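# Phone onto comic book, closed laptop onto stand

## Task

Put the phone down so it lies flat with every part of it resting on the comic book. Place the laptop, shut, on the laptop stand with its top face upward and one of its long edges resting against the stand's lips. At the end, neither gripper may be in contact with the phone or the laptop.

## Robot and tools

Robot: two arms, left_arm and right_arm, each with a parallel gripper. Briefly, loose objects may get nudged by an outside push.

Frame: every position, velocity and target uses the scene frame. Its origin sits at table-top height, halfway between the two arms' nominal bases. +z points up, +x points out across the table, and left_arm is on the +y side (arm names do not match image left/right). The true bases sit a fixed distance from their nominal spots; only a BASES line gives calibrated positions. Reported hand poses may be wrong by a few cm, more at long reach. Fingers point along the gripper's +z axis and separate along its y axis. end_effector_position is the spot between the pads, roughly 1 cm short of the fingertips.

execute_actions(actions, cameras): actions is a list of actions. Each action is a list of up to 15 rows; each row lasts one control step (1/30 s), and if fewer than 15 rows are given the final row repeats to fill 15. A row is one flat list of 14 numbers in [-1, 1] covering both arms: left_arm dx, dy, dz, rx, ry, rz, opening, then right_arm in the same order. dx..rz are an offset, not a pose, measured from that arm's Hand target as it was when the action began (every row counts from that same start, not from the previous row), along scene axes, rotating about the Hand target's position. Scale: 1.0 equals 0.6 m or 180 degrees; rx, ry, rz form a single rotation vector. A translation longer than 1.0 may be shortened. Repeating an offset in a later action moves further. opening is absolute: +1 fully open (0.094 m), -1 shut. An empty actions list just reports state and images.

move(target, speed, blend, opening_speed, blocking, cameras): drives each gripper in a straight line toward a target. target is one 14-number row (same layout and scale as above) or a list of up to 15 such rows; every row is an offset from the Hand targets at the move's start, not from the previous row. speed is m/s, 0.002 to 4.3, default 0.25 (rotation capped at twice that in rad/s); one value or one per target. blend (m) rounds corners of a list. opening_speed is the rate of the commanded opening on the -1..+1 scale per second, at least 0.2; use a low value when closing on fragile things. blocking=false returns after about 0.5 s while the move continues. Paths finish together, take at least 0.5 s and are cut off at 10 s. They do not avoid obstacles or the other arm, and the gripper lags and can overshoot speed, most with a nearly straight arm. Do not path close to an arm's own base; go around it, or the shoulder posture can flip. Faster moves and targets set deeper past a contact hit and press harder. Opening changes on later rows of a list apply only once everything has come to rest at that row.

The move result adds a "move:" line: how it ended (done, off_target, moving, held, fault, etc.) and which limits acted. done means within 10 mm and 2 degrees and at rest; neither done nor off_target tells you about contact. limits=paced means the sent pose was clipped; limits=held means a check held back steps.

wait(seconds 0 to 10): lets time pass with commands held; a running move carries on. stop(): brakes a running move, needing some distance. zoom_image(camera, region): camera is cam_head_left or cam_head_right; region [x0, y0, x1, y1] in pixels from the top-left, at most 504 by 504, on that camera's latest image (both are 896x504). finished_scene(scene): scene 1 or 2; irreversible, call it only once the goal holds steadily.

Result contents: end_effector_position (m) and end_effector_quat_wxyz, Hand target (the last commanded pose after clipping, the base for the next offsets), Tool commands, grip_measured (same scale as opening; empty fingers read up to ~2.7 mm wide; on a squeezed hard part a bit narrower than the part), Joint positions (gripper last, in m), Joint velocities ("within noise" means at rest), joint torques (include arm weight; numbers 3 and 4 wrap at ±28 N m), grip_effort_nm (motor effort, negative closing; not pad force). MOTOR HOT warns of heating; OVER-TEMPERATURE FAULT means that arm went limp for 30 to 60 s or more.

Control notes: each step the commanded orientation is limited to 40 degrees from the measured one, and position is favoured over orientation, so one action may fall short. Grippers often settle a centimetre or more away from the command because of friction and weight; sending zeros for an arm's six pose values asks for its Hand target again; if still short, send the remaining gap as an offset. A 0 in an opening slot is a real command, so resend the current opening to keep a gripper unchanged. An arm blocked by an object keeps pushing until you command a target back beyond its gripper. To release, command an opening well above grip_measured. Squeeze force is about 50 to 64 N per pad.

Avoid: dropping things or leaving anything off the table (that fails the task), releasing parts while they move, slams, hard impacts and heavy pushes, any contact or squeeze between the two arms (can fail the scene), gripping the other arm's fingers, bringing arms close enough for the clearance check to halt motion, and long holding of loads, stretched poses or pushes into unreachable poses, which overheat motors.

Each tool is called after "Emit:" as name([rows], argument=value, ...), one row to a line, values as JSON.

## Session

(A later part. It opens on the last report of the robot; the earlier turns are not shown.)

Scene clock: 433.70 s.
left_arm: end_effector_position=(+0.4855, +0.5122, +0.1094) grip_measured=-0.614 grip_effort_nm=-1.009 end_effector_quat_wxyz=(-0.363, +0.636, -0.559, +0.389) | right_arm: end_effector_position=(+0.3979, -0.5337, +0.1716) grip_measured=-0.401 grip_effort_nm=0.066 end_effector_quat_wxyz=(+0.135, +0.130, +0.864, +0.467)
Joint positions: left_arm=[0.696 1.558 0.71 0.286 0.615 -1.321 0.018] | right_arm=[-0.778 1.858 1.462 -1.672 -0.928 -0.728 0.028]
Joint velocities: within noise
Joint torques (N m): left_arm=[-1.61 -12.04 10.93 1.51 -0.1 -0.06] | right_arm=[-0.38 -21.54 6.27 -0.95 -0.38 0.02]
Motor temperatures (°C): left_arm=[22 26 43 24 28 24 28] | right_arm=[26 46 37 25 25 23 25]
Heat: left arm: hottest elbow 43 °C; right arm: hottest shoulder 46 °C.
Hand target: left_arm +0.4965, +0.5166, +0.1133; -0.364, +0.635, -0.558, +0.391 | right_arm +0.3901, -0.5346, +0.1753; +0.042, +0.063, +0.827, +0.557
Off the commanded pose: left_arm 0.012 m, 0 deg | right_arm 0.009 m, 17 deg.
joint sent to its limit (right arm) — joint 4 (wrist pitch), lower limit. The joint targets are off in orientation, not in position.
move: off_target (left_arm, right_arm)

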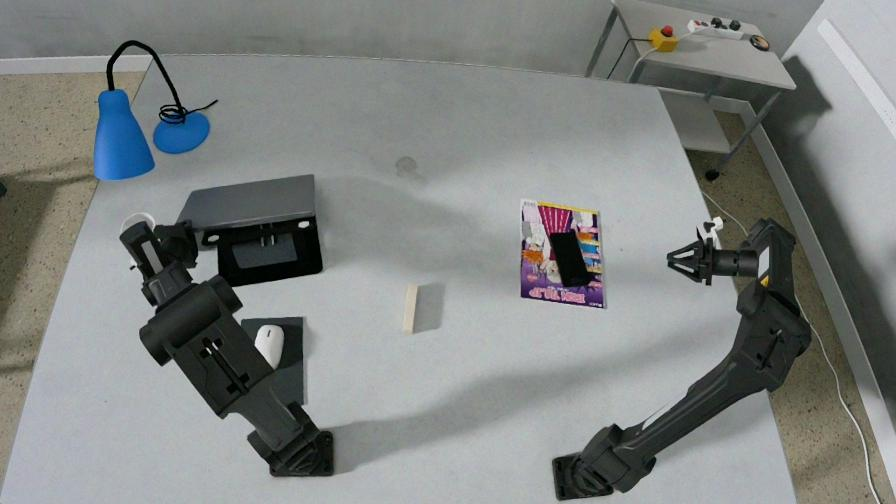

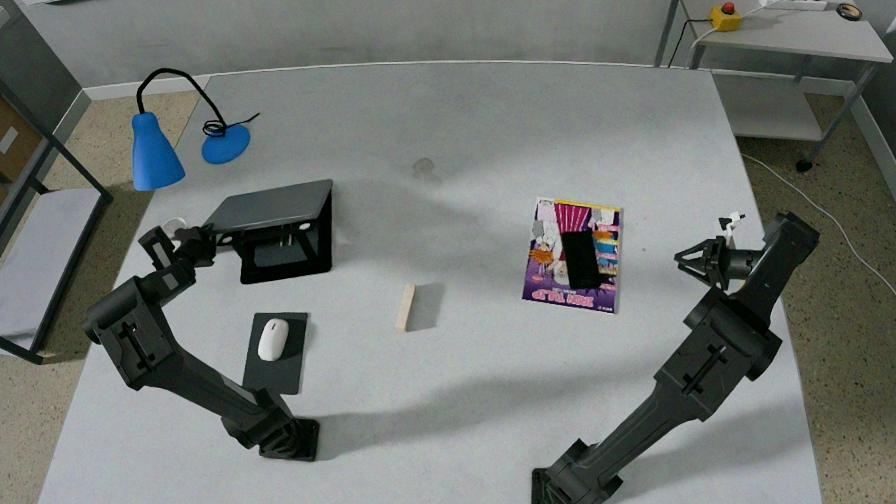

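Emit:
move(target=[0.015,-0.075,0.02,0,0,0,-0.9,0,0,0,0,0,0,-0.4], speed=0.04)

Emit:
zoom_image(camera="cam_head_left", region=[130, 160, 340, 300])

Emit:
zoom_image(camera="cam_head_right", region=[150, 160, 360, 300])

Scene clock: 439.23 s.
left_arm: end_effector_position=(+0.4873, +0.5026, +0.1140) grip_measured=-0.619 grip_effort_nm=-1.009 end_effector_quat_wxyz=(-0.377, +0.650, -0.551, +0.363) | right_arm: end_effector_position=(+0.3979, -0.5337, +0.1716) grip_measured=-0.401 grip_effort_nm=0.066 end_effector_quat_wxyz=(+0.135, +0.130, +0.864, +0.467)
Joint positions: left_arm=[0.65 1.517 0.686 0.286 0.509 -1.347 0.018] | right_arm=[-0.778 1.858 1.462 -1.672 -0.928 -0.728 0.028]
Joint velocities: within noise
Joint torques (N m): left_arm=[-5.95 -14.33 8.5 1.73 0.71 -0.32] | right_arm=[-0.32 -21.54 6.28 -0.94 -0.37 0.03]
Motor temperatures (°C): left_arm=[22 26 43 24 28 24 28] | right_arm=[26 46 37 25 25 23 25]
Heat: left arm: hottest elbow 43 °C; right arm: hottest shoulder 46 °C.
Hand target: left_arm +0.5054, +0.4715, +0.1251; -0.364, +0.635, -0.558, +0.391 | right_arm +0.3901, -0.5346, +0.1753; +0.042, +0.063, +0.827, +0.557
Off the commanded pose: left_arm 0.038 m, 4 deg | right_arm 0.009 m, 17 deg.
joint sent to its limit (right arm) — joint 4 (wrist pitch), lower limit. The joint targets are off in orientation, not in position.
move: off_target (left_arm, right_arm)

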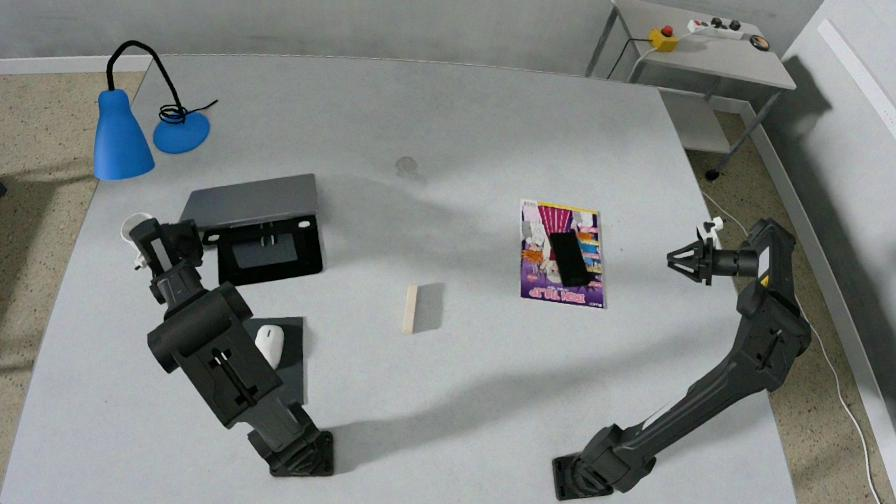

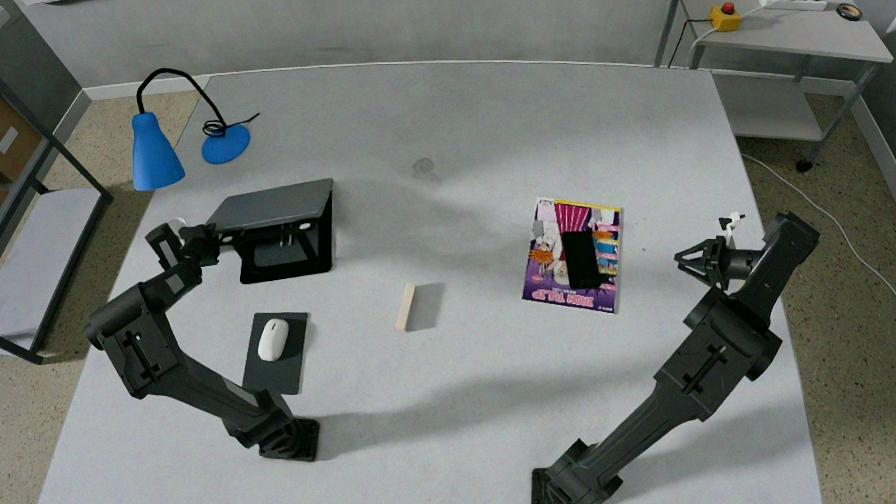

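Scaled by 2.400.

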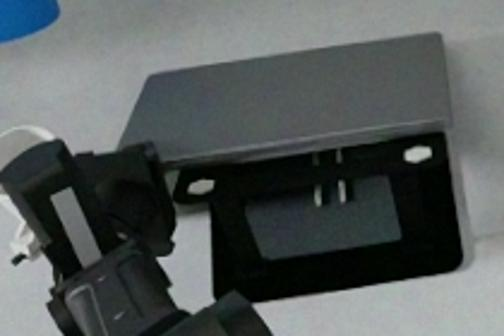

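Scaled by 2.400.

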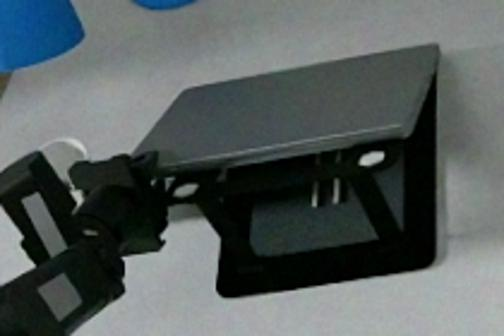

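Emit:
move(target=[0.01,-0.04,0.0,0,0,0,-0.9,0,0,0,0,0,0,-0.4], speed=0.04)

Emit:
zoom_image(camera="cam_head_left", region=[130, 160, 340, 300])

Emit:
zoom_image(camera="cam_head_right", region=[150, 160, 360, 300])

Scene clock: 442.57 s.
left_arm: end_effector_position=(+0.4988, +0.4811, +0.1144) grip_measured=-0.619 grip_effort_nm=-1.004 end_effector_quat_wxyz=(-0.376, +0.652, -0.551, +0.360) | right_arm: end_effector_position=(+0.3979, -0.5337, +0.1716) grip_measured=-0.401 grip_effort_nm=0.066 end_effector_quat_wxyz=(+0.135, +0.130, +0.864, +0.467)
Joint positions: left_arm=[0.586 1.506 0.675 0.298 0.449 -1.383 0.018] | right_arm=[-0.778 1.858 1.462 -1.672 -0.928 -0.728 0.028]
Joint velocities: within noise
Joint torques (N m): left_arm=[-6.12 -13.63 7.38 2.28 0.95 -0.34] | right_arm=[-0.38 -21.48 6.3 -0.92 -0.37 0.03]
Motor temperatures (°C): left_arm=[22 26 42 24 28 24 28] | right_arm=[26 46 37 25 25 23 25]
Heat: left arm: hottest elbow 42 °C; right arm: hottest shoulder 46 °C.
Hand target: left_arm +0.5115, +0.4475, +0.1251; -0.364, +0.635, -0.558, +0.390 | right_arm +0.3901, -0.5346, +0.1753; +0.042, +0.063, +0.827, +0.557
Off the commanded pose: left_arm 0.037 m, 4 deg | right_arm 0.009 m, 17 deg.
joint sent to its limit (right arm) — joint 4 (wrist pitch), lower limit. The joint targets are off in orientation, not in position.
move: off_target (left_arm, right_arm)

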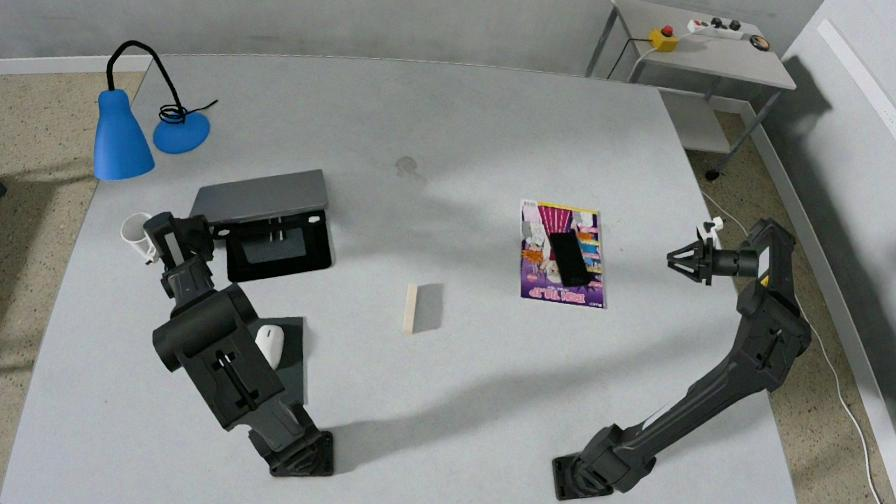

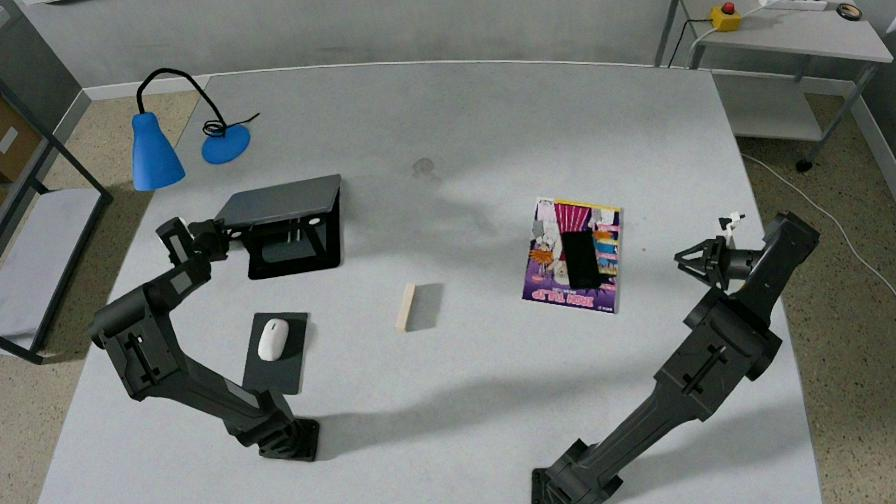

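Scaled by 2.400.

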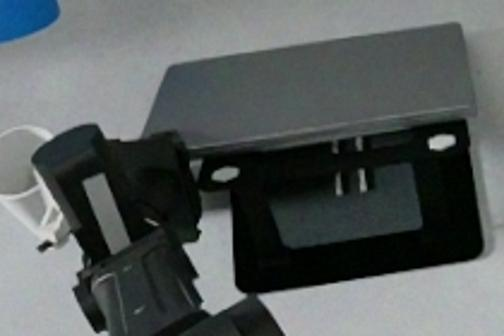

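Scaled by 2.400.

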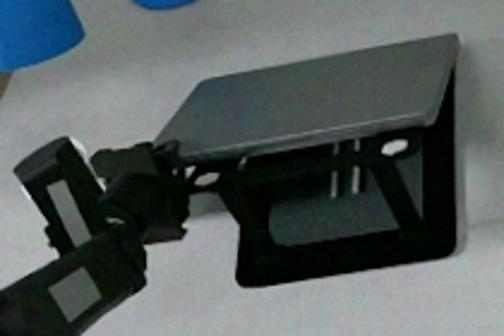

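Emit:
move(target=[-0.015,0.053,-0.028,0,0,0,-0.9,0,0,0,0,0,0,-0.4], speed=0.05, cameras=[])

Emit:
move(target=[0,0,0,0,0,0,-0.1,0,0,0,0,0,0,-0.4], opening_speed=0.3)

Emit:
zoom_image(camera="cam_head_left", region=[130, 160, 340, 300])

Emit:
zoom_image(camera="cam_head_right", region=[150, 160, 360, 300])

Scene clock: 450.90 s.
left_arm: end_effector_position=(+0.4983, +0.4820, +0.1136) grip_measured=-0.619 grip_effort_nm=-1.004 end_effector_quat_wxyz=(-0.372, +0.638, -0.557, +0.380) | right_arm: end_effector_position=(+0.3979, -0.5337, +0.1716) grip_measured=-0.401 grip_effort_nm=0.066 end_effector_quat_wxyz=(+0.135, +0.130, +0.864, +0.467)
Joint positions: left_arm=[0.607 1.524 0.675 0.326 0.515 -1.372 0.018] | right_arm=[-0.778 1.858 1.462 -1.672 -0.928 -0.728 0.028]
Joint velocities: within noise
Joint torques (N m): left_arm=[-1.2 -10.87 8.62 2.25 0.98 0.02] | right_arm=[-0.32 -21.54 6.31 -0.95 -0.37 0.03]
Motor temperatures (°C): left_arm=[22 26 41 24 28 24 28] | right_arm=[26 46 37 25 25 23 25]
Heat: left arm: hottest elbow 41 °C; right arm: hottest shoulder 46 °C.
Hand target: left_arm +0.5025, +0.4793, +0.1085; -0.364, +0.635, -0.558, +0.391 | right_arm +0.3901, -0.5346, +0.1753; +0.042, +0.063, +0.827, +0.557
Off the commanded pose: left_arm 0.007 m, 2 deg | right_arm 0.009 m, 17 deg.
joint sent to its limit (right arm) — joint 4 (wrist pitch), lower limit. The joint targets are off in orientation, not in position.
move: off_target (right_arm)
No camera images: "cameras" was empty.

Scene clock: 453.87 s.
left_arm: end_effector_position=(+0.4984, +0.4799, +0.1086) grip_measured=-0.103 grip_effort_nm=0.134 end_effector_quat_wxyz=(-0.364, +0.637, -0.559, +0.386) | right_arm: end_effector_position=(+0.3979, -0.5337, +0.1716) grip_measured=-0.401 grip_effort_nm=0.066 end_effector_quat_wxyz=(+0.135, +0.130, +0.864, +0.467)
Joint positions: left_arm=[0.61 1.537 0.675 0.329 0.535 -1.374 0.042] | right_arm=[-0.778 1.858 1.462 -1.672 -0.928 -0.728 0.028]
Joint velocities: within noise
Joint torques (N m): left_arm=[-1.26 -11.58 8.65 2.04 0.18 -0.04] | right_arm=[-0.38 -21.42 6.3 -0.95 -0.37 0.03]
Motor temperatures (°C): left_arm=[22 26 41 24 28 24 28] | right_arm=[26 46 37 25 25 23 25]
Heat: left arm: hottest elbow 41 °C; right arm: hottest shoulder 46 °C.
Hand target: left_arm +0.5025, +0.4794, +0.1084; -0.364, +0.635, -0.558, +0.391 | right_arm +0.3901, -0.5346, +0.1753; +0.042, +0.063, +0.827, +0.557
Off the commanded pose: left_arm 0.004 m, 1 deg | right_arm 0.009 m, 17 deg.
joint sent to its limit (right arm) — joint 4 (wrist pitch), lower limit. The joint targets are off in orientation, not in position.
move: off_target (right_arm)

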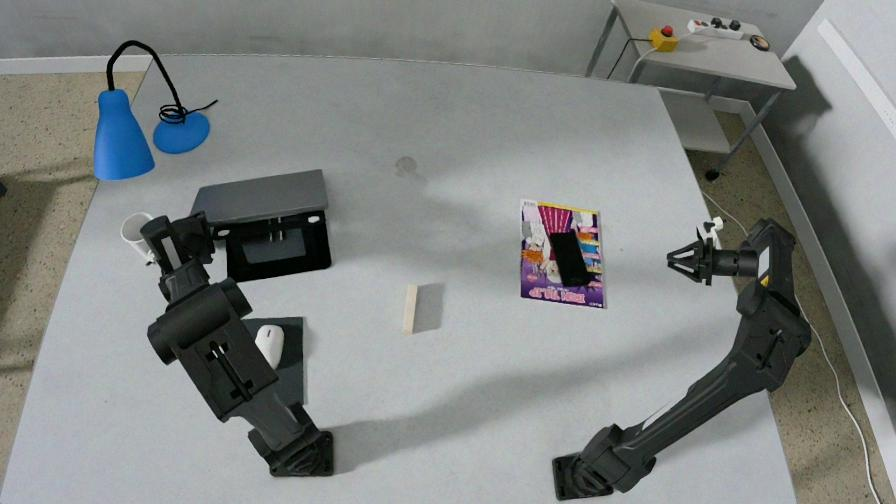

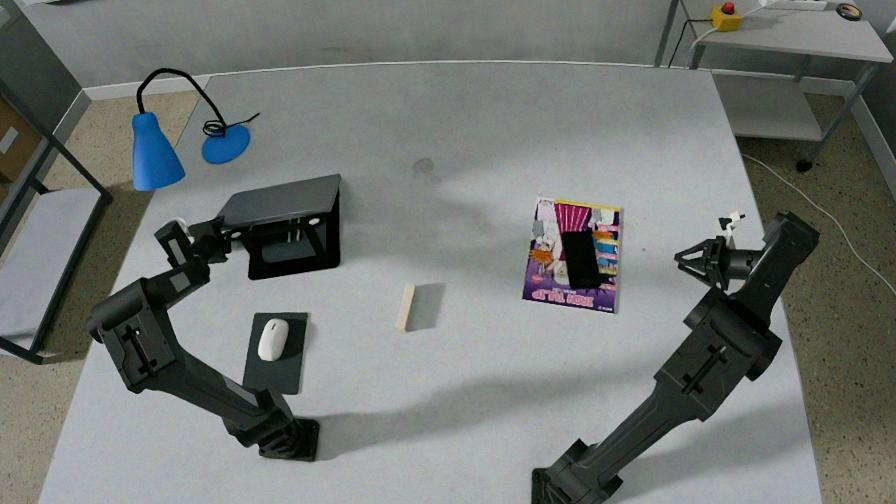

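Scaled by 2.400.

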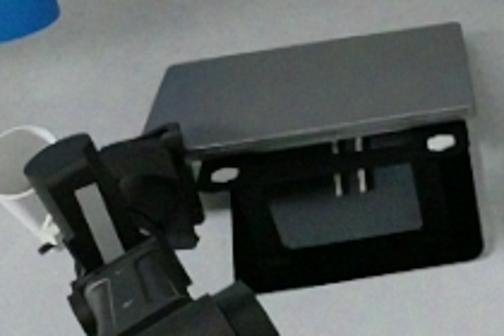

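Scaled by 2.400.

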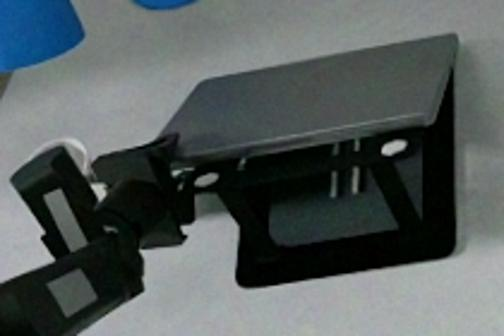

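Emit:
move([
  [-0.15,0,0.075,0,0,0,0.1,0,0,0,0,0,0,-0.4],
  [-0.22,-0.03,0.2,0,0,0,0.1,0,0,0,0,0,0,-0.4],
], speed=0.08)

Emit:
zoom_image(camera="cam_head_left", region=[160, 150, 350, 290])

Emit:
zoom_image(camera="cam_head_right", region=[180, 150, 370, 290])

Scene clock: 460.27 s.
left_arm: end_effector_position=(+0.3684, +0.4508, +0.2063) grip_measured=+0.098 grip_effort_nm=0.129 end_effector_quat_wxyz=(-0.343, +0.646, -0.557, +0.394) | right_arm: end_effector_position=(+0.3979, -0.5337, +0.1716) grip_measured=-0.401 grip_effort_nm=0.066 end_effector_quat_wxyz=(+0.135, +0.130, +0.864, +0.467)
Joint positions: left_arm=[0.816 0.986 0.571 -0.239 0.725 -1.242 0.052] | right_arm=[-0.778 1.858 1.462 -1.672 -0.928 -0.728 0.028]
Joint velocities: within noise
Joint torques (N m): left_arm=[-0.09 -7.59 13.86 1.09 0.32 0.14] | right_arm=[-0.32 -21.48 6.3 -0.96 -0.37 0.03]
Motor temperatures (°C): left_arm=[22 26 41 24 28 24 28] | right_arm=[26 46 37 25 25 23 25]
Heat: left arm: hottest elbow 41 °C; right arm: hottest shoulder 46 °C.
Hand target: left_arm +0.3705, +0.4612, +0.2284; -0.364, +0.635, -0.558, +0.391 | right_arm +0.3901, -0.5346, +0.1753; +0.042, +0.063, +0.827, +0.557
Off the commanded pose: left_arm 0.025 m, 3 deg | right_arm 0.009 m, 17 deg.
joint sent to its limit (right arm) — joint 4 (wrist pitch), lower limit. The joint targets are off in orientation, not in position.
move: off_target (left_arm, right_arm)

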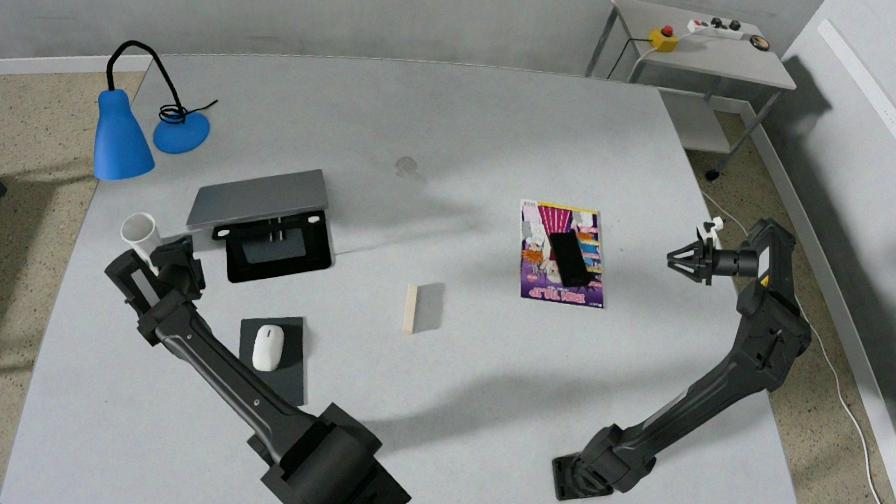

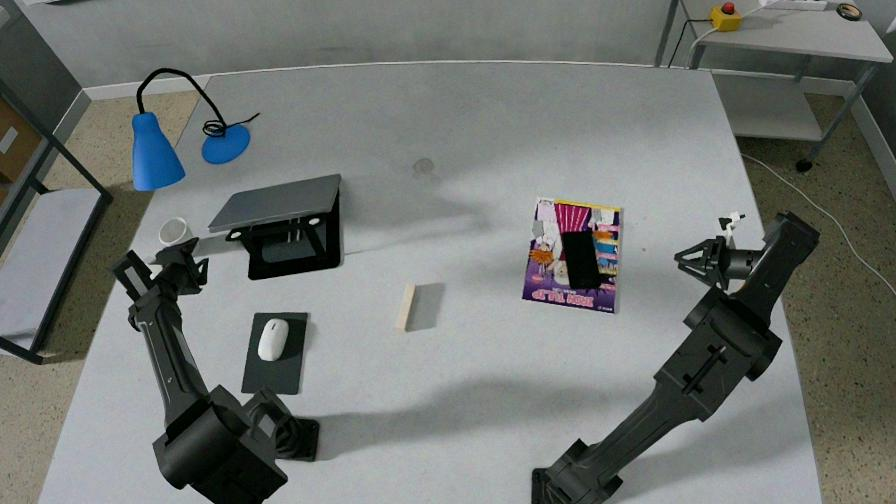

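Scaled by 2.653.

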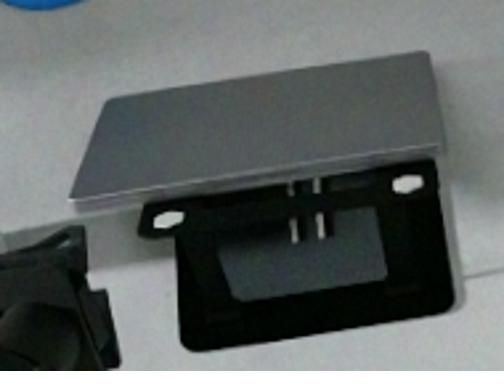

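Scaled by 2.653.

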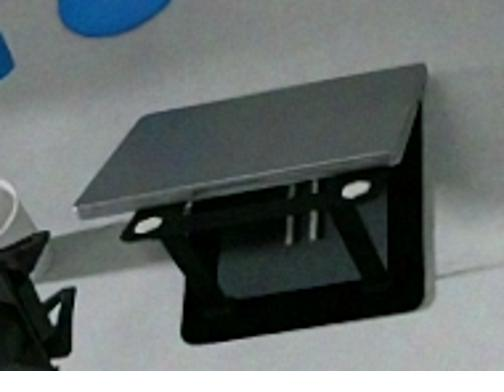

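Emit:
zoom_image(camera="cam_head_left", region=[190, 155, 340, 225])

Emit:
zoom_image(camera="cam_head_right", region=[210, 160, 360, 230])

Scaled by 3.360.

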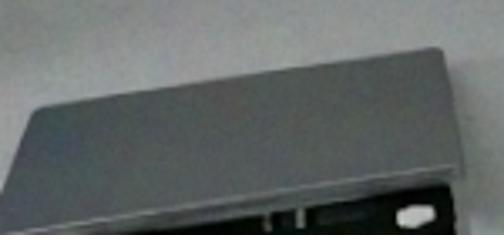

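Scaled by 3.360.

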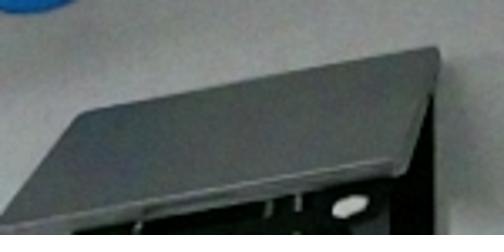

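Emit:
finished_scene(scene=2)

The scene is finished: the task was done.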